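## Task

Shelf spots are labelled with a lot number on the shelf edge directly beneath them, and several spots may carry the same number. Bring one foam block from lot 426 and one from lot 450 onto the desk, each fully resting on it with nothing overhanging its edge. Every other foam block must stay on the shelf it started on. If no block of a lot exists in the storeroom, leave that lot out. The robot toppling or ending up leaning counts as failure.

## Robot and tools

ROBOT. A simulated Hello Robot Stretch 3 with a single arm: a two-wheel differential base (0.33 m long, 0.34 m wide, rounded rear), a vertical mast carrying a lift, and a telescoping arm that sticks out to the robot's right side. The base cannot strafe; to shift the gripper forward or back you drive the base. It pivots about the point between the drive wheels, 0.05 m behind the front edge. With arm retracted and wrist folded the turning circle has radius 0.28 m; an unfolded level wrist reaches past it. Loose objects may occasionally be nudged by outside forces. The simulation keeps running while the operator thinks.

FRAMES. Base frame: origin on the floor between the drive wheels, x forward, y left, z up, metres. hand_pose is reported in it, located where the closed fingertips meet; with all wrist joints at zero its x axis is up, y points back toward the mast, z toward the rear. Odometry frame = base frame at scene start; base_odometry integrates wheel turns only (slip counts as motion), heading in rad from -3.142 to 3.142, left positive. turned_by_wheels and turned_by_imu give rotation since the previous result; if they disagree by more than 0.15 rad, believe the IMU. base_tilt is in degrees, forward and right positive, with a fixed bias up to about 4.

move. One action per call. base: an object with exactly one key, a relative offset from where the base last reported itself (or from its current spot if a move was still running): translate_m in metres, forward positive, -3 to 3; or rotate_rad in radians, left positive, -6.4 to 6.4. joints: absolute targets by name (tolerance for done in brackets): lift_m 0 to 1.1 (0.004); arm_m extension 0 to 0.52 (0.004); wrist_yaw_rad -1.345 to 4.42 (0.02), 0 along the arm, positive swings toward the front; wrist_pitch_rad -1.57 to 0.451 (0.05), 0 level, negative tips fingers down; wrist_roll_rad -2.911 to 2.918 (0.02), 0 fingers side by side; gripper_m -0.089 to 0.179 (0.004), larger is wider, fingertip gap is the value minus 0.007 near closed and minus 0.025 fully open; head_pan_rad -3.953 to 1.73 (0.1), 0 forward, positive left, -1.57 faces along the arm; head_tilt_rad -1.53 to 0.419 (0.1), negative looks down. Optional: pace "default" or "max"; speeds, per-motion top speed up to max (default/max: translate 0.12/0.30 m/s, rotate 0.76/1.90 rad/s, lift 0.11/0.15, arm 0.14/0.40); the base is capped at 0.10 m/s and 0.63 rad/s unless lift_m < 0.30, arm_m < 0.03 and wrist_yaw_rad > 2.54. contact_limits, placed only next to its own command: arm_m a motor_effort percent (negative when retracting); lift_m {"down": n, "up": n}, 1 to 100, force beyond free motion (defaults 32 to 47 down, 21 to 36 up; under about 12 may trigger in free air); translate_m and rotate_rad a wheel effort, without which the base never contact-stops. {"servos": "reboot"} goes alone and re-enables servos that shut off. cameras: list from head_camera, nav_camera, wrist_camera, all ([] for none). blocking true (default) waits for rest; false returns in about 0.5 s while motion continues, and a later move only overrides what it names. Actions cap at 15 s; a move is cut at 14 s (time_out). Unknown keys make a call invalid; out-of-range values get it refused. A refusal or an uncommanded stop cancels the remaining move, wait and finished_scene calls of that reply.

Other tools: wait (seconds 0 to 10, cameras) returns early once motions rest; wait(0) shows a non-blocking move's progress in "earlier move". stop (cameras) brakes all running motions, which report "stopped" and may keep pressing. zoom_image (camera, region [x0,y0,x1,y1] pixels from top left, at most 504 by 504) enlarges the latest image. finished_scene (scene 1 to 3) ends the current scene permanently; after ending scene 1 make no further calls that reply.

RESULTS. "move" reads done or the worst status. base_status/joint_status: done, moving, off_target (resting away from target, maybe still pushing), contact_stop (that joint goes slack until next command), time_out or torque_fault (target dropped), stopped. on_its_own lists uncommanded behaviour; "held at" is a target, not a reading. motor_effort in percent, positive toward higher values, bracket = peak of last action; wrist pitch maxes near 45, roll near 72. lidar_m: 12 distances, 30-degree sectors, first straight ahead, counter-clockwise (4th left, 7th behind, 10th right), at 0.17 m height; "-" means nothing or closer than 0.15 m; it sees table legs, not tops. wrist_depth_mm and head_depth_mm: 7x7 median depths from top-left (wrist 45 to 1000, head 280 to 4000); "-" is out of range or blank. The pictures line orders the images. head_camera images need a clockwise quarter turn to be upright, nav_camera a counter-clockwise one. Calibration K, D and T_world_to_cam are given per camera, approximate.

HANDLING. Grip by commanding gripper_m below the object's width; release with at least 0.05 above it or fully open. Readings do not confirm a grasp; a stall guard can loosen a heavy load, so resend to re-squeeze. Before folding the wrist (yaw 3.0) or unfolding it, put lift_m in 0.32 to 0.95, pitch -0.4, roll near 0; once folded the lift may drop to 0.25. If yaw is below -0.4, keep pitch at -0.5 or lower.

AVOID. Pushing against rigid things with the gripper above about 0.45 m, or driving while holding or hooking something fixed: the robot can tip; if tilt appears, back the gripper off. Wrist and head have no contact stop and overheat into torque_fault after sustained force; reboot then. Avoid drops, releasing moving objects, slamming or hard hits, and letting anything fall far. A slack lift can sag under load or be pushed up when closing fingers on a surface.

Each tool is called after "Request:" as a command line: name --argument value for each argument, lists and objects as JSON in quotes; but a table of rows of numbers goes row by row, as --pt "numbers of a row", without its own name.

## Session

Request:
move --joints '{"head_pan_rad":1.2,"head_tilt_rad":-0.35}' --pace "max" --cameras '["nav_camera"]'

Request:
move --joints '{"head_pan_rad":0.0}' --pace "max" --cameras '["nav_camera","head_camera"]'

Request:
move --joints '{"head_pan_rad":-1.2}' --pace "max" --cameras '["nav_camera","head_camera"]'

Request:
move --joints '{"head_pan_rad":-2.4}' --pace "max" --cameras '["nav_camera","head_camera"]'

Request:
move --joints '{"head_pan_rad":-3.6}' --pace "max" --cameras '["nav_camera","head_camera"]'

Scene clock: 0.97 s.
move: done
base_odometry: x=+0.000 y=+0.000 heading=+0.000
turned_by_wheels: +0.000
turned_by_imu: +0.000
base_tilt: forward=-0.3 right=-1.3
lidar_m: 0.84 0.77 0.78 0.96 1.17 1.16 1.58 1.48 1.13 1.38 3.10 1.31
head_depth_mm: 637 662 692 728 765 805 849 / 671 701 733 773 814 861 915 / 709 746 781 825 872 928 983 / 752 791 835 886 939 1006 1071 / 801 849 898 952 1021 1094 1174 / 862 917 972 1031 1114 1208 1306 / 923 984 1054 1128 1220 1326 1396
base_status: not commanded
joint_positions: lift_m=+0.306 arm_m=+0.001 wrist_yaw_rad=+2.853 wrist_pitch_rad=-0.337 wrist_roll_rad=+0.000 gripper_m=+0.037 head_pan_rad=+1.233 head_tilt_rad=-0.353
joint_status: all done
measured_speeds: all 0
motor_effort: left_wheel=+0.1(0.5) right_wheel=+0.8(1.0) lift_m=+26.9(27.3) arm_m=-7.8(8.3) wrist_yaw_rad=-1.5(2.2) wrist_pitch_rad=+2.0(2.1) wrist_roll_rad=-0.2(0.3) gripper_m=+0.8(1.0) head_pan_rad=-2.3(4.7) head_tilt_rad=-2.3(6.6)
hand_pose: x=+0.0453 y=+0.0786 z=+0.3376 quat_wxyz=(+0.218, +0.707, +0.017, +0.673) (m; base frame)
wrist_depth_mm: 134 - - - - - - / 136 - - - - - - / 144 - - - - - - / 156 186 872 864 814 - - / 169 180 723 677 670 685 661 / 570 194 126 562 129 572 573 / 504 205 315 500 479 490 495
pictures: nav_camera (sideways)
camera_calibration:
nav_camera: T_world_to_cam=[[0.0903589, 0.308364, 0.946967, -1.18997], [0.948191, -0.317439, 0.0128927, 0.0276298], [0.30458, 0.896741, -0.321071, 0.369207], [0, 0, 0, 1]] pos_world=[-0.0311269, 0.0446311, 1.24505]

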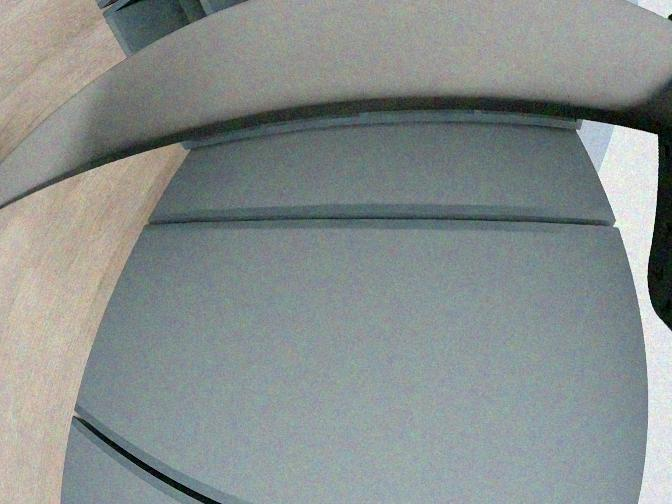

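Scene clock: 1.93 s.
move: done
base_odometry: x=+0.000 y=+0.000 heading=+0.000
turned_by_wheels: +0.000
turned_by_imu: +0.000
base_tilt: forward=-0.4 right=-1.2
lidar_m: 0.85 0.77 0.78 0.96 1.18 1.16 1.57 1.48 1.13 1.38 3.08 1.31
head_depth_mm: 1142 1236 1353 1493 1662 1779 1483 / 1018 1098 1190 1297 1432 1563 1476 / 926 984 1053 1145 1238 1358 1424 / 842 894 955 1023 1097 1187 1300 / 777 816 867 926 987 1064 1146 / 720 758 796 845 898 960 1027 / 669 700 736 774 821 872 939
base_status: not commanded
joint_positions: lift_m=+0.306 arm_m=+0.001 wrist_yaw_rad=+2.853 wrist_pitch_rad=-0.337 wrist_roll_rad=+0.000 gripper_m=+0.037 head_pan_rad=-0.023 head_tilt_rad=-0.353
joint_status: all done
measured_speeds: all 0
motor_effort: left_wheel=-0.2(0.5) right_wheel=+0.5(1.2) lift_m=+26.3(27.1) arm_m=-11.2(11.2) wrist_yaw_rad=+0.4(2.2) wrist_pitch_rad=+2.0(2.2) wrist_roll_rad=+0.1(0.3) gripper_m=+0.5(0.9) head_pan_rad=+1.0(5.6) head_tilt_rad=-0.9(2.8)
hand_pose: x=+0.0453 y=+0.0786 z=+0.3376 quat_wxyz=(+0.218, +0.707, +0.017, +0.673) (m; base frame)
wrist_depth_mm: 133 - - - - - - / 136 - - - - - - / 144 - - - - - - / 156 186 866 865 826 - - / 170 181 732 669 663 681 652 / 574 194 126 565 129 578 578 / 507 205 312 501 482 494 491
pictures: head_camera (sideways), nav_camera (sideways)
camera_calibration:
head_camera: T_world_to_cam=[[-0.296913, -0.0393145, -0.954095, 1.25897], [0.0610116, 0.99633, -0.0600415, 0.0774009], [0.952954, -0.076038, -0.293424, 0.331653], [0, 0, 0, 1]] pos_world=[0.0530325, -0.00240276, 1.30314]
nav_camera: T_world_to_cam=[[0.321203, 0.00954428, 0.946962, -1.19135], [-0.00835435, -0.999882, 0.0129114, 0.033452], [0.946973, -0.0120584, -0.321085, 0.365381], [0, 0, 0, 1]] pos_world=[0.0369384, 0.0492245, 1.24505]

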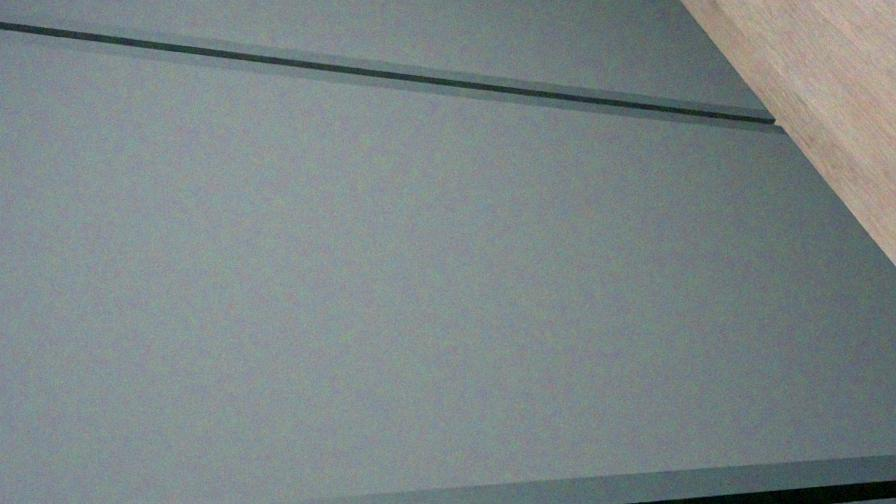

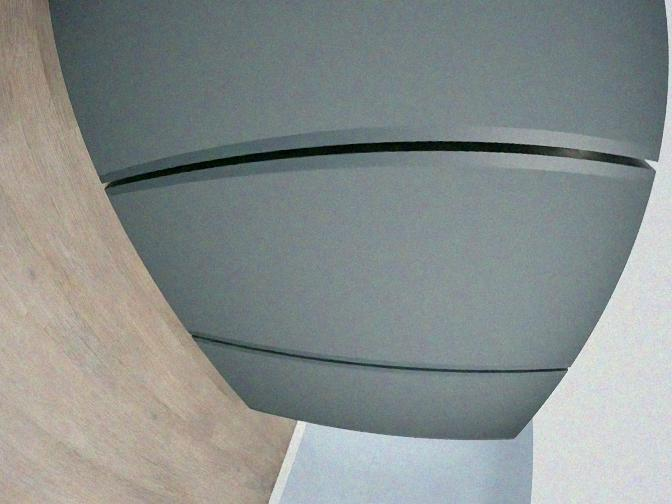

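Scene clock: 3.90 s.
move: done
base_odometry: x=+0.000 y=+0.000 heading=+0.000
turned_by_wheels: +0.000
turned_by_imu: +0.000
base_tilt: forward=-0.3 right=-1.1
lidar_m: 0.85 0.77 0.78 0.96 1.18 1.16 1.57 1.48 1.13 1.38 3.09 1.31
head_depth_mm: 2197 2236 2275 2048 1285 1763 1502 / 2597 2642 2689 2010 2164 1889 1481 / 2891 3030 3190 3123 2633 1882 1467 / 2775 2940 3116 3362 2586 1863 1467 / 2704 2873 3040 3265 2578 1862 1463 / 2629 2767 2909 3110 2598 1850 1454 / 2544 2680 2808 2978 2558 1843 1445
base_status: not commanded
joint_positions: lift_m=+0.306 arm_m=+0.001 wrist_yaw_rad=+2.853 wrist_pitch_rad=-0.337 wrist_roll_rad=+0.000 gripper_m=+0.037 head_pan_rad=-1.208 head_tilt_rad=-0.353
joint_status: all done
measured_speeds: translate_m=+0.000 rotate_rad=+0.000 lift_m=+0.000 arm_m=+0.000 wrist_yaw_rad=+0.000 wrist_pitch_rad=+0.000 wrist_roll_rad=+0.000 head_pan_rad=+0.024 head_tilt_rad=+0.000
motor_effort: left_wheel=-0.1(0.8) right_wheel=+0.8(1.2) lift_m=+26.9(27.1) arm_m=-12.4(13.0) wrist_yaw_rad=+0.0(1.9) wrist_pitch_rad=+2.1(2.2) wrist_roll_rad=+0.0(0.3) gripper_m=+0.1(0.9) head_pan_rad=+4.0(4.4) head_tilt_rad=+3.7(4.6)
hand_pose: x=+0.0453 y=+0.0786 z=+0.3376 quat_wxyz=(+0.218, +0.707, +0.017, +0.673) (m; base frame)
wrist_depth_mm: 133 - - - - - - / 136 - - - - - - / 145 - - - - - - / 156 186 884 873 820 - - / 169 180 737 662 659 683 659 / 567 193 126 561 129 571 573 / 501 205 314 500 485 491 487
pictures: head_camera (sideways), nav_camera (sideways)
camera_calibration:
head_camera: T_world_to_cam=[[-0.148208, 0.260252, -0.954098, 1.25806], [0.946018, 0.318497, -0.0600755, 0.0720177], [0.288243, -0.911498, -0.293407, 0.335713], [0, 0, 0, 1]] pos_world=[0.0215577, -0.0443483, 1.30314]
nav_camera: T_world_to_cam=[[0.129723, -0.293982, 0.946967, -1.19021], [-0.929455, -0.36871, 0.0128596, 0.0390762], [0.345376, -0.881832, -0.321073, 0.368966], [0, 0, 0, 1]] pos_world=[0.0632846, -0.0101252, 1.24505]

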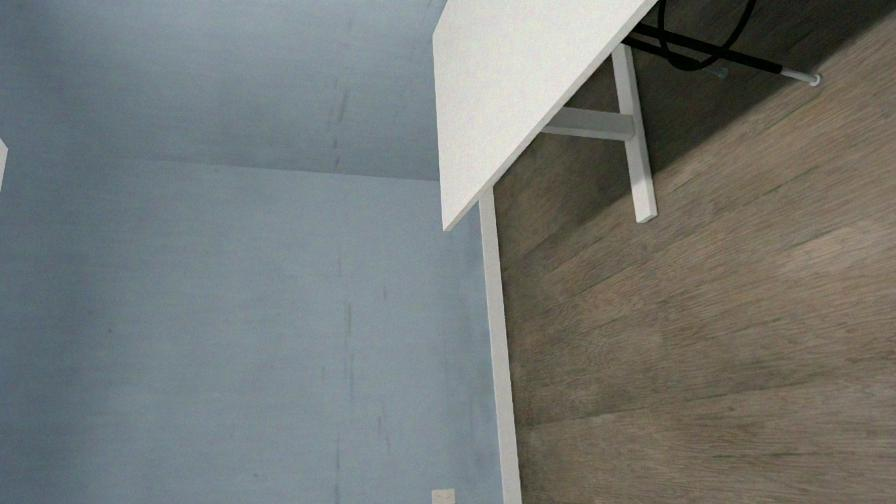

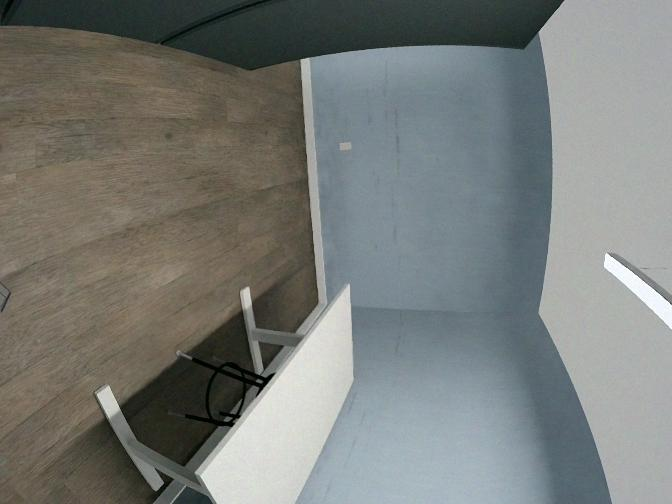

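Scene clock: 4.87 s.
move: done
base_odometry: x=+0.000 y=+0.000 heading=+0.000
turned_by_wheels: +0.000
turned_by_imu: +0.000
base_tilt: forward=-0.3 right=-1.3
lidar_m: 0.84 0.77 0.78 0.96 1.17 1.16 1.57 1.48 1.13 1.38 3.08 1.31
head_depth_mm: 1277 1344 1408 1510 1601 1697 1496 / 1269 1344 1416 1506 1599 1694 1487 / 1273 1348 1420 1517 1607 1720 1473 / 1284 1357 1435 1515 1621 1714 1465 / 1292 1367 1441 1532 1630 1730 1459 / 1300 1375 1445 1540 1636 1719 1456 / 1300 1369 1455 1530 1221 1678 1349
base_status: not commanded
joint_positions: lift_m=+0.306 arm_m=+0.001 wrist_yaw_rad=+2.853 wrist_pitch_rad=-0.337 wrist_roll_rad=+0.000 gripper_m=+0.037 head_pan_rad=-2.433 head_tilt_rad=-0.351
joint_status: all done
measured_speeds: all 0
motor_effort: left_wheel=-0.6(0.6) right_wheel=+0.5(1.5) lift_m=+27.0(27.1) arm_m=-12.2(12.9) wrist_yaw_rad=-0.3(1.7) wrist_pitch_rad=+2.1(2.1) wrist_roll_rad=-0.1(0.3) gripper_m=+0.3(0.9) head_pan_rad=+2.6(4.8) head_tilt_rad=+5.8(6.2)
hand_pose: x=+0.0453 y=+0.0786 z=+0.3376 quat_wxyz=(+0.218, +0.707, +0.017, +0.673) (m; base frame)
wrist_depth_mm: 133 - - - - - - / 136 - - - - - - / 144 - - - - - - / 155 186 888 866 821 - - / 169 180 730 672 665 688 662 / 571 193 126 558 129 578 573 / 503 204 313 502 482 495 491
pictures: head_camera (sideways), nav_camera (sideways)
camera_calibration:
head_camera: T_world_to_cam=[[0.192991, 0.226573, -0.954683, 1.25677], [0.620792, -0.781674, -0.0600187, 0.0739353], [-0.75985, -0.581077, -0.291511, 0.339593], [0, 0, 0, 1]] pos_world=[-0.0304027, -0.0296255, 1.30324]
nav_camera: T_world_to_cam=[[-0.231087, -0.220675, 0.947577, -1.18884], [-0.662362, 0.749073, 0.0129152, 0.0374616], [-0.712654, -0.624654, -0.319267, 0.373117], [0, 0, 0, 1]] pos_world=[0.0159901, -0.05734, 1.24516]

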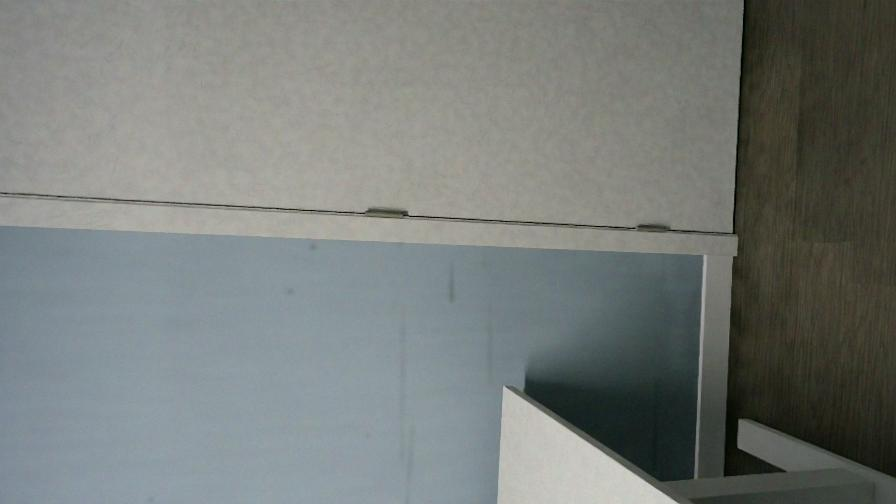

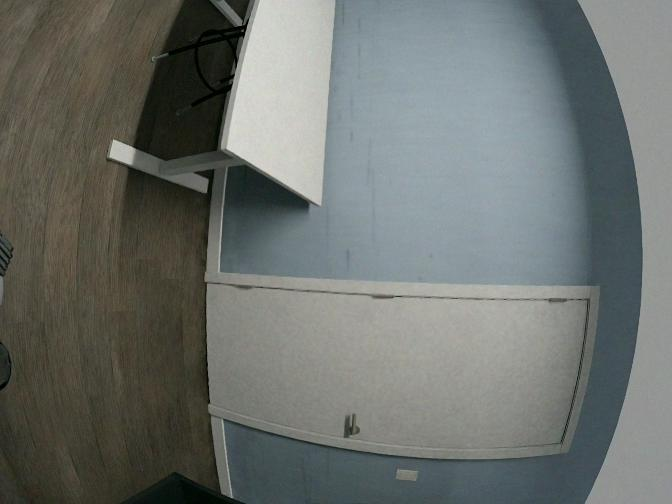

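Scene clock: 6.87 s.
move: done
base_odometry: x=+0.000 y=+0.000 heading=+0.000
turned_by_wheels: +0.000
turned_by_imu: +0.000
base_tilt: forward=-0.3 right=-1.3
lidar_m: 0.84 0.77 0.78 0.96 1.17 1.17 1.57 1.48 1.13 1.38 3.10 1.31
head_depth_mm: 970 1046 1302 1261 1540 1619 1408 / 1380 1322 1206 1165 1235 1323 1389 / 1447 1487 1590 1670 1577 1711 1432 / 1508 1562 1660 1767 1562 1790 1473 / 1577 1639 1741 1852 1746 1760 1475 / 1516 1559 1676 1720 1741 1760 1461 / 1340 1373 1480 1576 1704 1745 1452
base_status: not commanded
joint_positions: lift_m=+0.306 arm_m=+0.001 wrist_yaw_rad=+2.853 wrist_pitch_rad=-0.337 wrist_roll_rad=+0.000 gripper_m=+0.037 head_pan_rad=-3.608 head_tilt_rad=-0.350
joint_status: all done
measured_speeds: translate_m=+0.000 rotate_rad=+0.000 lift_m=+0.000 arm_m=+0.000 wrist_yaw_rad=+0.000 wrist_pitch_rad=+0.000 wrist_roll_rad=+0.000 head_pan_rad=+0.024 head_tilt_rad=+0.000
motor_effort: left_wheel=+0.0(0.6) right_wheel=+0.5(1.2) lift_m=+26.8(27.4) arm_m=-12.1(12.9) wrist_yaw_rad=-0.7(2.2) wrist_pitch_rad=+2.1(2.1) wrist_roll_rad=-0.1(0.3) gripper_m=+0.6(1.2) head_pan_rad=+3.2(4.6) head_tilt_rad=+5.6(6.0)
hand_pose: x=+0.0453 y=+0.0786 z=+0.3376 quat_wxyz=(+0.218, +0.707, +0.017, +0.673) (m; base frame)
wrist_depth_mm: 133 - - - - - - / 136 - - - - - - / 144 - - - - - - / 155 186 871 869 809 - - / 169 181 732 679 664 684 654 / 571 193 126 562 129 570 576 / 504 205 315 498 485 495 487
pictures: head_camera (sideways), nav_camera (sideways)
camera_calibration:
head_camera: T_world_to_cam=[[0.282504, -0.0904472, -0.954993, 1.25666], [-0.482351, -0.873926, -0.0599188, 0.080615], [-0.829174, 0.477569, -0.290515, 0.33876], [0, 0, 0, 1]] pos_world=[-0.0352361, 0.0223317, 1.30335]
nav_camera: T_world_to_cam=[[-0.291686, 0.127775, 0.947941, -1.1889], [0.436167, 0.899773, 0.012928, 0.0307062], [-0.85128, 0.417231, -0.318182, 0.3726], [0, 0, 0, 1]] pos_world=[-0.042992, -0.0311767, 1.24517]

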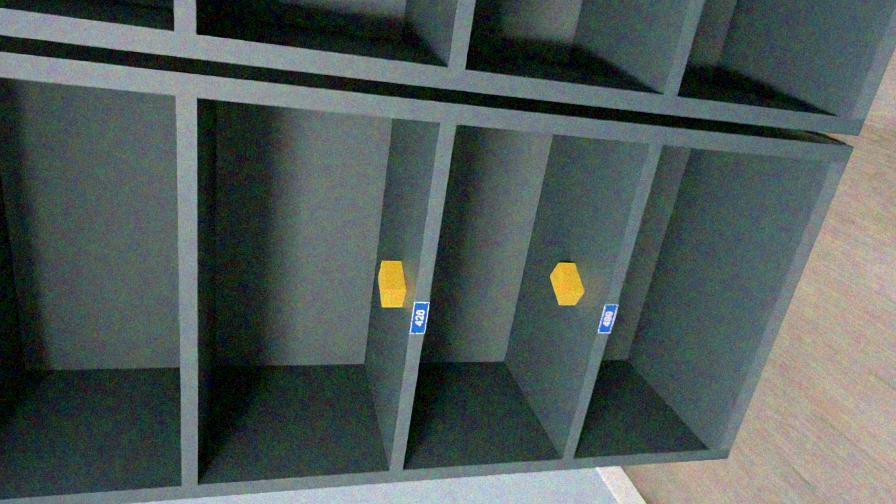

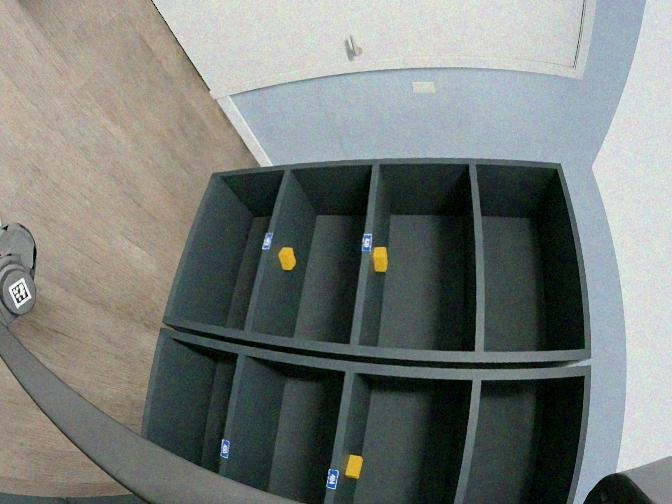

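Request:
zoom_image --camera "head_camera" --region '[395, 292, 445, 342]'

Request:
zoom_image --camera "head_camera" --region '[585, 295, 635, 345]'

Request:
move --joints '{"head_pan_rad":-3.95,"head_tilt_rad":-0.35}' --pace "max" --cameras '["nav_camera","head_camera"]'

Scaled by 10.080 from the camera's 896x504 image, which has a finer 1280x720 frame.

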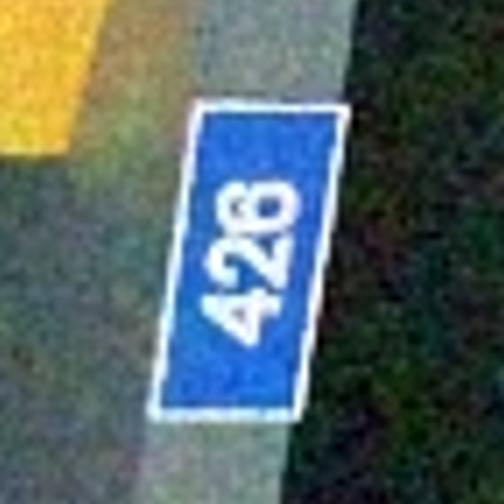

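Scaled by 10.080 from the camera's 896x504 image, which has a finer 1280x720 frame.

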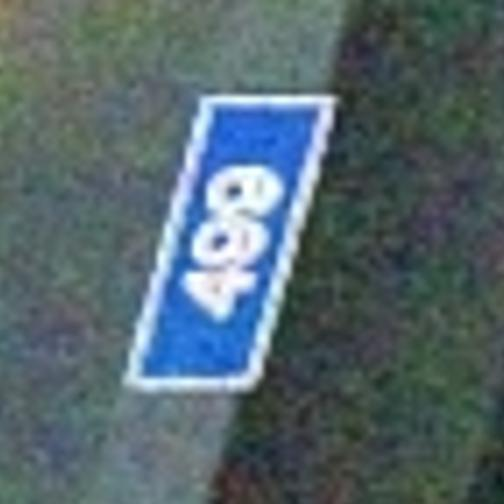

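Scene clock: 14.50 s.
move: done
base_odometry: x=+0.000 y=+0.000 heading=+0.000
turned_by_wheels: +0.000
turned_by_imu: +0.000
base_tilt: forward=-0.3 right=-1.2
lidar_m: 0.84 0.77 0.78 0.96 1.18 1.16 1.57 1.48 1.13 1.38 3.10 1.31
head_depth_mm: - - - - - - - / - - - - - - - / 1373 1409 1529 1532 1667 - - / 1353 1293 1504 1340 1485 1650 1422 / 1008 1058 1125 1202 1364 1488 1413 / 1400 1439 1562 1658 1538 1745 1438 / 1411 1462 1583 1680 1524 1744 1443
base_status: not commanded
joint_positions: lift_m=+0.306 arm_m=+0.001 wrist_yaw_rad=+2.853 wrist_pitch_rad=-0.337 wrist_roll_rad=+0.000 gripper_m=+0.037 head_pan_rad=-3.953 head_tilt_rad=-0.350
joint_status: all done
measured_speeds: all 0
motor_effort: left_wheel=-0.3(0.4) right_wheel=+0.6(1.3) lift_m=+26.8(26.9) arm_m=-12.0(12.7) wrist_yaw_rad=+0.7(1.2) wrist_pitch_rad=+2.1(2.1) wrist_roll_rad=-0.2(0.3) gripper_m=+0.7(0.9) head_pan_rad=-2.7(3.5) head_tilt_rad=+5.4(6.5)
hand_pose: x=+0.0453 y=+0.0786 z=+0.3376 quat_wxyz=(+0.218, +0.707, +0.017, +0.673) (m; base frame)
wrist_depth_mm: 133 - - - - - - / 136 - - - - - - / 144 - - - - - - / 155 186 865 871 830 - - / 169 180 730 675 665 686 661 / 569 193 126 566 129 573 575 / 509 205 314 494 485 492 491
pictures: head_camera (sideways), nav_camera (sideways)
camera_calibration:
head_camera: T_world_to_cam=[[0.23506, -0.180601, -0.955055, 1.25704], [-0.749748, -0.659005, -0.0599113, 0.0822139], [-0.618566, 0.730134, -0.290311, 0.337162], [0, 0, 0, 1]] pos_world=[-0.0252821, 0.0350284, 1.30335]
nav_camera: T_world_to_cam=[[-0.231119, 0.218921, 0.947975, -1.18933], [0.715063, 0.698941, 0.0129241, 0.0290497], [-0.659749, 0.680849, -0.318081, 0.371239], [0, 0, 0, 1]] pos_world=[-0.0507248, -0.012692, 1.24517]

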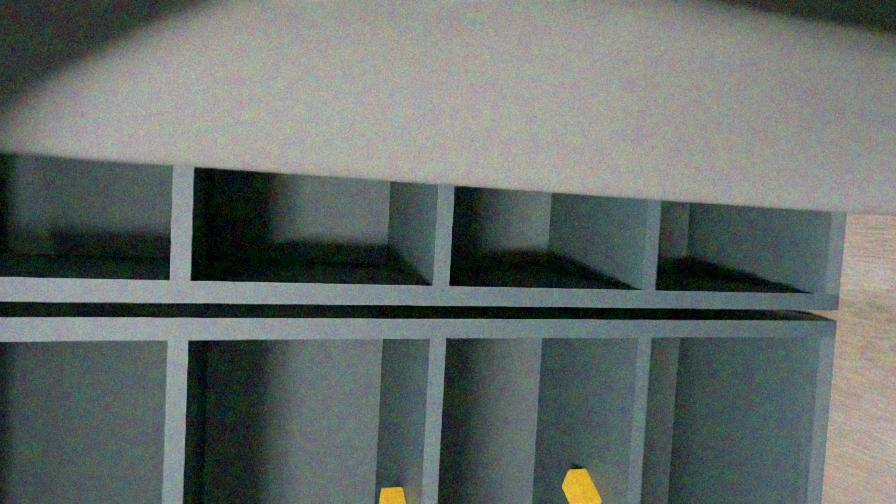

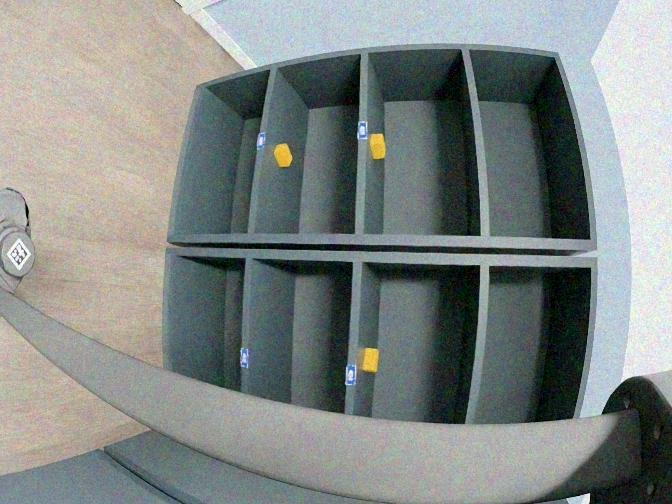

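Request:
zoom_image --camera "nav_camera" --region '[330, 355, 370, 395]'

Request:
zoom_image --camera "nav_camera" --region '[225, 340, 265, 380]'

Request:
zoom_image --camera "nav_camera" --region '[343, 111, 383, 151]'

Scaled by 12.600 from the camera's 672x504 image, which has a finer 792x594 frame.

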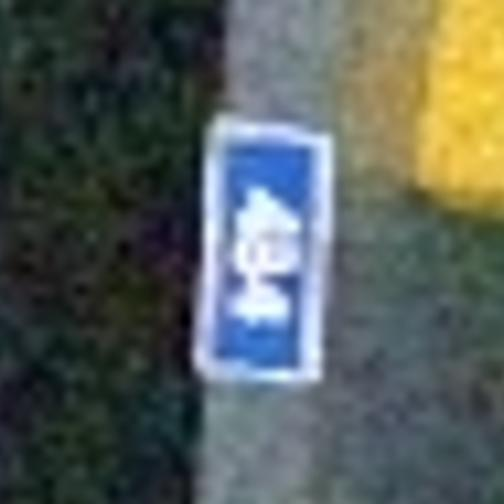

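Scaled by 12.600 from the camera's 672x504 image, which has a finer 792x594 frame.

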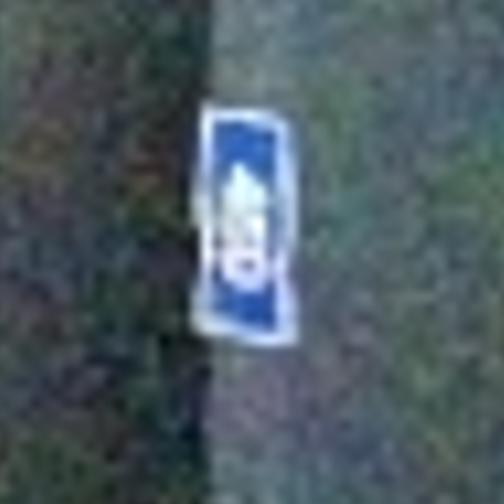

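Scaled by 12.600 from the camera's 672x504 image, which has a finer 792x594 frame.

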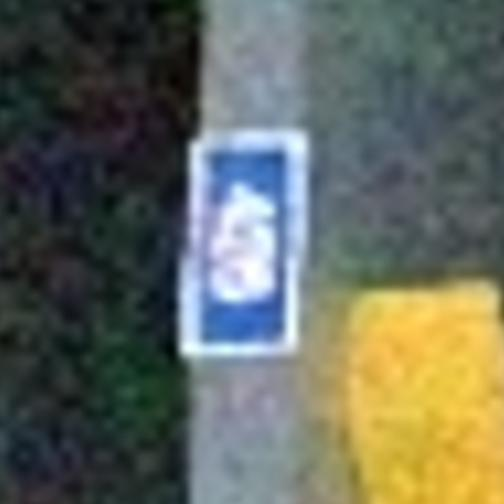

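Request:
move --base '{"rotate_rad":-0.11}' --joints '{"lift_m":0.28,"head_pan_rad":-1.57,"head_tilt_rad":-0.3}' --pace "max" --cameras '[]'

Request:
move --base '{"translate_m":-0.884}' --pace "max" --contact_limits '{"translate_m":50}' --cameras '[]'

Request:
move --base '{"rotate_rad":-2.34}' --joints '{"lift_m":0.7}' --pace "max" --cameras '["head_camera"]'

Request:
move --joints '{"wrist_yaw_rad":0,"gripper_m":0.179,"wrist_pitch_rad":-0.4}' --pace "max" --cameras '[]'

Request:
move --joints '{"wrist_pitch_rad":-0.2,"lift_m":0.99}' --pace "max" --cameras '["wrist_camera"]'

Scene clock: 61.90 s.
move: done
base_odometry: x=+0.000 y=+0.000 heading=-0.110
turned_by_wheels: -0.110
turned_by_imu: -0.108
base_tilt: forward=-0.3 right=-1.2
lidar_m: 0.89 0.77 0.77 0.89 1.42 1.16 1.57 1.48 1.13 1.33 3.04 1.54
head_depth_mm: 1443 1479 1528 1583 1365 1027 1474 / 1563 1614 1654 1726 1346 931 1506 / 1713 1754 1829 1880 1333 1059 1545 / 1871 1964 2023 2036 1316 1784 1545 / 2090 2192 2302 2269 1404 1845 1536 / 2353 2469 2582 2597 1611 1983 1519 / 2671 2852 2995 3102 2623 1968 1527
base_status: done
joint_positions: lift_m=+0.280 arm_m=+0.001 wrist_yaw_rad=+2.853 wrist_pitch_rad=-0.339 wrist_roll_rad=+0.000 gripper_m=+0.037 head_pan_rad=-1.562 head_tilt_rad=-0.298
joint_status: all done
measured_speeds: translate_m=+0.000 rotate_rad=+0.000 lift_m=+0.000 arm_m=+0.000 wrist_yaw_rad=+0.000 wrist_pitch_rad=+0.000 wrist_roll_rad=+0.000 head_pan_rad=-0.024 head_tilt_rad=+0.000
motor_effort: left_wheel=+4.6(13.0) right_wheel=-8.5(13.8) lift_m=+29.4(30.2) arm_m=-11.7(12.8) wrist_yaw_rad=-0.5(1.9) wrist_pitch_rad=+2.4(2.4) wrist_roll_rad=+0.3(0.3) gripper_m=+0.5(1.1) head_pan_rad=-3.4(5.6) head_tilt_rad=+2.0(7.9)
hand_pose: x=+0.0452 y=+0.0785 z=+0.3109 quat_wxyz=(+0.218, +0.706, +0.018, +0.673) (m; base frame)
wrist_depth_mm: 133 - - - - - - / 136 - - - - - - / 145 - - - - - - / 156 186 835 824 799 762 - / 171 181 682 629 625 643 640 / 536 194 126 524 129 539 532 / 479 205 284 454 455 462 468
pictures: none
No camera images: "cameras" was empty.

Scene clock: 66.20 s.
move: done
base_odometry: x=-0.879 y=+0.097 heading=-0.109
turned_by_wheels: +0.000
turned_by_imu: +0.000
base_tilt: forward=-0.4 right=-1.3
lidar_m: 1.61 1.39 1.39 0.67 0.80 0.88 0.70 0.87 0.87 1.02 1.16 2.80
head_depth_mm: 817 841 867 895 924 961 993 / 877 906 945 974 1014 1057 1094 / 985 1023 1064 1108 1147 1184 1206 / 1085 1136 1184 1236 1290 1352 1407 / 1216 1263 1320 1392 1437 1535 1524 / 1367 1441 1520 1600 1388 1754 1487 / 1570 1663 1753 1846 1289 1901 1393
base_status: done
joint_positions: lift_m=+0.280 arm_m=+0.001 wrist_yaw_rad=+2.853 wrist_pitch_rad=-0.339 wrist_roll_rad=+0.000 gripper_m=+0.037 head_pan_rad=-1.570 head_tilt_rad=-0.299
joint_status: not commanded
measured_speeds: all 0
motor_effort: left_wheel=+1.6(14.1) right_wheel=-9.4(15.2) lift_m=+26.2(30.0) arm_m=-11.9(13.0) wrist_yaw_rad=-0.4(2.0) wrist_pitch_rad=+2.4(2.4) wrist_roll_rad=-0.3(0.4) gripper_m=+0.8(1.2) head_pan_rad=-3.2(4.1) head_tilt_rad=-3.4(3.8)
contact_limits: translate_m 50 (maximum 100)
hand_pose: x=+0.0452 y=+0.0785 z=+0.3109 quat_wxyz=(+0.218, +0.706, +0.018, +0.673) (m; base frame)
wrist_depth_mm: 134 - - - - - - / 136 - - - - - - / 145 160 - - - - - / 156 168 780 816 810 797 785 / 166 181 683 626 627 642 644 / 521 193 126 530 129 540 533 / 471 206 286 455 454 464 463
pictures: none
No camera images: "cameras" was empty.

Scene clock: 70.53 s.
move: done
base_odometry: x=-0.879 y=+0.097 heading=-2.449
turned_by_wheels: -2.340
turned_by_imu: -2.302
base_tilt: forward=-0.3 right=-1.3
lidar_m: 0.87 0.91 1.16 1.92 1.89 1.43 1.40 1.35 0.67 0.99 0.70 0.88
head_depth_mm: 834 628 920 969 736 1016 936 / 830 641 920 970 727 1067 925 / 834 657 922 972 719 1061 920 / 831 675 928 970 648 1056 919 / 836 692 929 969 708 1086 912 / 840 714 934 978 701 1085 907 / 841 738 932 975 697 1078 900
base_status: done
joint_positions: lift_m=+0.700 arm_m=+0.001 wrist_yaw_rad=+2.853 wrist_pitch_rad=-0.339 wrist_roll_rad=+0.000 gripper_m=+0.037 head_pan_rad=-1.570 head_tilt_rad=-0.300
joint_status: all done
measured_speeds: all 0
motor_effort: left_wheel=+5.7(13.7) right_wheel=-9.2(15.6) lift_m=+23.3(32.0) arm_m=-12.0(13.0) wrist_yaw_rad=-1.3(1.8) wrist_pitch_rad=+2.4(2.5) wrist_roll_rad=+0.0(0.4) gripper_m=+0.5(1.0) head_pan_rad=-2.3(3.4) head_tilt_rad=-3.0(3.9)
hand_pose: x=+0.0452 y=+0.0785 z=+0.7308 quat_wxyz=(+0.219, +0.706, +0.018, +0.673) (m; base frame)
wrist_depth_mm: 134 - - - - - - / 136 - - - - - - / 145 - - - - - - / 155 186 - - - - - / 173 180 - - - - - / - 193 126 - 129 - - / 938 204 895 916 908 916 906
pictures: head_camera (sideways)
camera_calibration:
head_camera: T_world_to_cam=[[-0.0464286, 0.245052, -0.968398, 1.27618], [0.997508, -0.0401781, -0.0579913, 0.0690116], [-0.0531193, -0.968677, -0.242576, 0.271647], [0, 0, 0, 1]] pos_world=[0.00484118, -0.0468185, 1.30574]

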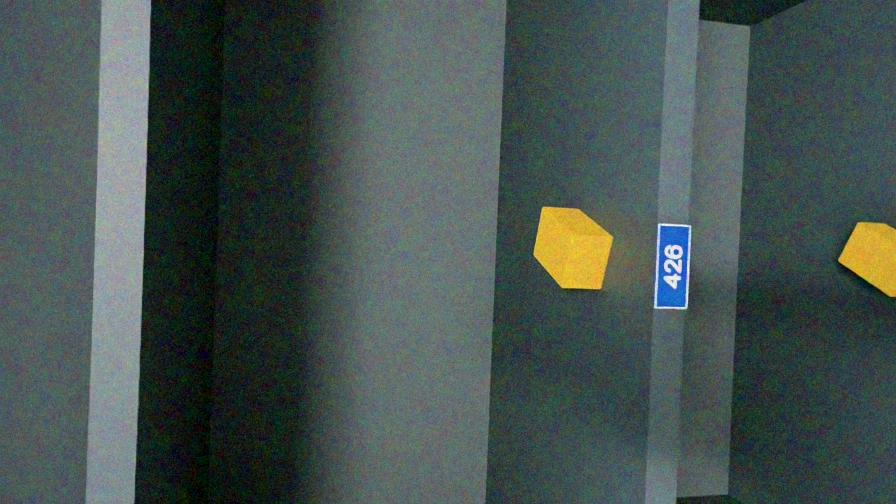

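Scene clock: 72.50 s.
move: done
base_odometry: x=-0.879 y=+0.097 heading=-2.449
turned_by_wheels: +0.000
turned_by_imu: +0.000
base_tilt: forward=-0.4 right=-1.2
lidar_m: 0.87 0.91 1.15 1.92 1.90 1.43 1.39 1.35 0.67 0.99 0.70 0.89
head_depth_mm: 832 628 924 967 735 1013 936 / 830 641 922 969 729 1067 926 / 833 658 926 973 720 1064 919 / 833 676 926 972 650 1060 918 / 837 692 930 971 709 1079 911 / 839 716 931 974 701 1086 908 / 842 734 935 976 695 1081 907
base_status: not commanded
joint_positions: lift_m=+0.700 arm_m=+0.001 wrist_yaw_rad=+0.003 wrist_pitch_rad=-0.411 wrist_roll_rad=+0.000 gripper_m=+0.179 head_pan_rad=-1.570 head_tilt_rad=-0.300
joint_status: all done
measured_speeds: all 0
motor_effort: left_wheel=+5.9(6.4) right_wheel=-9.8(9.8) lift_m=+27.5(27.5) arm_m=-11.7(12.5) wrist_yaw_rad=-3.0(8.1) wrist_pitch_rad=+1.7(4.3) wrist_roll_rad=+0.1(0.3) gripper_m=+0.4(83.6) head_pan_rad=-2.6(3.1) head_tilt_rad=-2.8(3.3)
hand_pose: x=-0.0208 y=-0.3708 z=+0.7142 quat_wxyz=(+0.693, +0.146, -0.692, -0.144) (m; base frame)
wrist_depth_mm: - - - - - - - / - - - - - - - / - - - - - - - / - - - 500 - - 510 / - 142 - - - - - / - 141 - - - - - / 118 - - - - - 105
pictures: none
No camera images: "cameras" was empty.

Scene clock: 75.23 s.
move: done
base_odometry: x=-0.879 y=+0.097 heading=-2.449
turned_by_wheels: +0.000
turned_by_imu: +0.000
base_tilt: forward=-0.2 right=-1.2
lidar_m: 0.87 0.92 1.16 1.92 1.90 1.43 1.39 1.35 0.67 0.99 0.69 0.89
head_depth_mm: 834 630 920 964 737 560 - / 831 643 927 971 728 562 - / 829 657 924 973 719 572 - / 836 675 931 967 649 563 - / 837 694 932 973 707 1079 916 / 841 715 935 972 700 561 883 / 842 736 935 974 695 1085 904
base_status: not commanded
joint_positions: lift_m=+0.990 arm_m=+0.001 wrist_yaw_rad=+0.003 wrist_pitch_rad=-0.221 wrist_roll_rad=+0.000 gripper_m=+0.179 head_pan_rad=-1.570 head_tilt_rad=-0.300
joint_status: all done
measured_speeds: all 0
motor_effort: left_wheel=+5.9(6.4) right_wheel=-8.6(9.4) lift_m=+26.0(33.7) arm_m=-9.7(11.5) wrist_yaw_rad=-3.9(4.4) wrist_pitch_rad=+3.5(7.9) wrist_roll_rad=-0.1(0.3) gripper_m=+0.6(1.2) head_pan_rad=-1.5(2.9) head_tilt_rad=-1.7(3.0)
hand_pose: x=-0.0208 y=-0.3902 z=+1.0490 quat_wxyz=(+0.703, +0.079, -0.702, -0.077) (m; base frame)
wrist_depth_mm: - - - - - - 628 / - - - - - - - / - - - - - - - / - - - - - - - / - 142 - 331 - - - / - 126 - - - - - / - - - - - - 105
pictures: wrist_camera
camera_calibration:
wrist_camera: T_world_to_cam=[[-0.998874, -0.0440346, -0.0176408, -0.0128269], [-0.0020051, 0.410742, -0.91175, 1.14922], [0.0473944, -0.910688, -0.410367, 0.242249], [0, 0, 0, 1]] pos_world=[-0.0219894, -0.251986, 1.14699]

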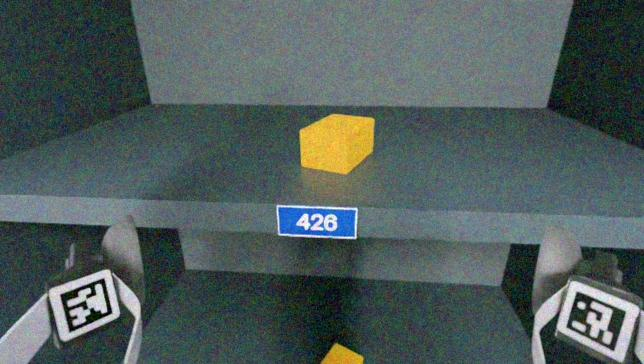

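Request:
move --base '{"translate_m":0.098}' --joints '{"lift_m":0.965,"wrist_yaw_rad":-0.39,"arm_m":0.14}' --cameras '["wrist_camera"]'

Scene clock: 96.97 s.
move: done
base_odometry: x=-0.954 y=+0.034 heading=-2.449
turned_by_wheels: +0.000
turned_by_imu: +0.000
base_tilt: forward=-0.4 right=-1.3
lidar_m: 0.77 0.81 1.12 1.90 2.03 1.53 1.49 0.74 0.73 0.99 0.64 0.79
head_depth_mm: 838 630 921 967 790 - 902 / 832 643 924 975 836 - - / 837 660 928 971 719 - - / 835 675 931 972 762 1083 - / 842 696 936 973 708 1086 908 / 844 715 941 974 701 1082 907 / 810 738 892 917 694 906 875
base_status: done
joint_positions: lift_m=+0.965 arm_m=+0.140 wrist_yaw_rad=-0.387 wrist_pitch_rad=-0.221 wrist_roll_rad=+0.000 gripper_m=+0.179 head_pan_rad=-1.570 head_tilt_rad=-0.300
joint_status: all done
measured_speeds: all 0
motor_effort: left_wheel=+4.5(10.7) right_wheel=+8.0(10.7) lift_m=+25.1(27.2) arm_m=+11.5(15.0) wrist_yaw_rad=-2.1(5.8) wrist_pitch_rad=+3.5(3.6) wrist_roll_rad=+0.0(0.3) gripper_m=+0.8(1.2) head_pan_rad=-1.1(1.9) head_tilt_rad=-0.9(1.7)
hand_pose: x=-0.1139 y=-0.5115 z=+1.0240 quat_wxyz=(+0.675, -0.058, -0.704, -0.212) (m; base frame)
wrist_depth_mm: - - - - - - - / - - - - - - - / - - - - - - - / - - - - - - - / - 142 - - - - - / - 126 194 209 - - - / - - - - - - 105
pictures: wrist_camera
camera_calibration:
wrist_camera: T_world_to_cam=[[-0.940575, 0.339128, -0.0176429, 0.0910291], [0.15435, 0.380659, -0.911743, 1.17839], [-0.302482, -0.860285, -0.410383, 0.111842], [0, 0, 0, 1]] pos_world=[-0.0624346, -0.383218, 1.12189]

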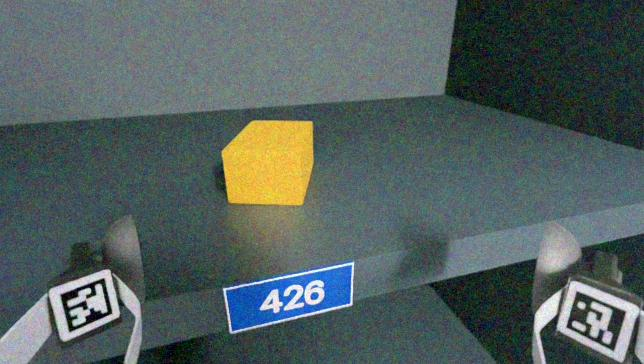

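Request:
move --joints '{"arm_m":0.3,"lift_m":0.96}' --contact_limits '{"arm_m":32}' --cameras '["wrist_camera"]'

Scene clock: 109.23 s.
move: done
base_odometry: x=-0.954 y=+0.034 heading=-2.449
turned_by_wheels: +0.000
turned_by_imu: +0.000
base_tilt: forward=-0.4 right=-1.3
lidar_m: 0.77 0.81 1.12 1.90 2.03 1.53 1.49 0.74 0.73 0.99 0.64 0.79
head_depth_mm: 836 630 926 966 342 - 930 / 830 646 926 964 383 1070 923 / 833 659 927 963 396 1061 924 / 837 676 932 972 419 1078 915 / 838 697 933 974 708 1087 916 / 845 716 934 980 701 1087 910 / 813 738 898 914 693 905 879
base_status: not commanded
joint_positions: lift_m=+0.960 arm_m=+0.300 wrist_yaw_rad=-0.387 wrist_pitch_rad=-0.221 wrist_roll_rad=+0.000 gripper_m=+0.179 head_pan_rad=-1.570 head_tilt_rad=-0.300
joint_status: all done
measured_speeds: all 0
motor_effort: left_wheel=+4.5(5.0) right_wheel=+8.1(8.9) lift_m=+24.7(27.8) arm_m=+12.2(14.6) wrist_yaw_rad=-3.5(4.5) wrist_pitch_rad=+3.5(3.6) wrist_roll_rad=-0.2(0.3) gripper_m=+0.7(1.0) head_pan_rad=-0.5(1.5) head_tilt_rad=+1.2(1.6)
contact_limits: arm_m 32 (drawing in: default 31, maximum 55; extending or still: default 39, maximum 69)
hand_pose: x=-0.1139 y=-0.6715 z=+1.0190 quat_wxyz=(+0.675, -0.058, -0.704, -0.212) (m; base frame)
wrist_depth_mm: - - - - - 509 - / - - - - - 531 - / - - - - - - - / - - - 181 - - - / - 142 - 145 145 - - / - 139 - 121 121 - - / 143 148 147 131 132 151 107
pictures: wrist_camera
camera_calibration:
wrist_camera: T_world_to_cam=[[-0.940546, 0.339209, -0.017605, 0.145205], [0.154347, 0.380646, -0.911749, 1.23473], [-0.302573, -0.860259, -0.410371, -0.0278608], [0, 0, 0, 1]] pos_world=[-0.0624345, -0.543218, 1.11689]

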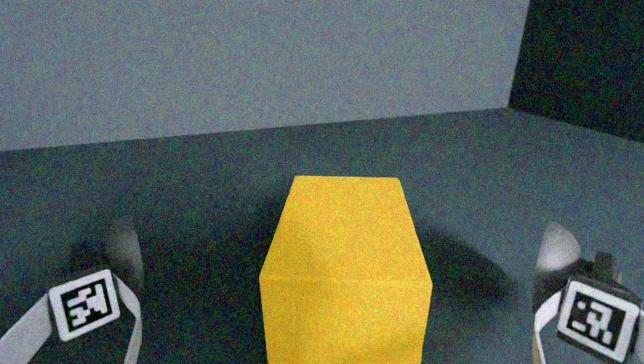

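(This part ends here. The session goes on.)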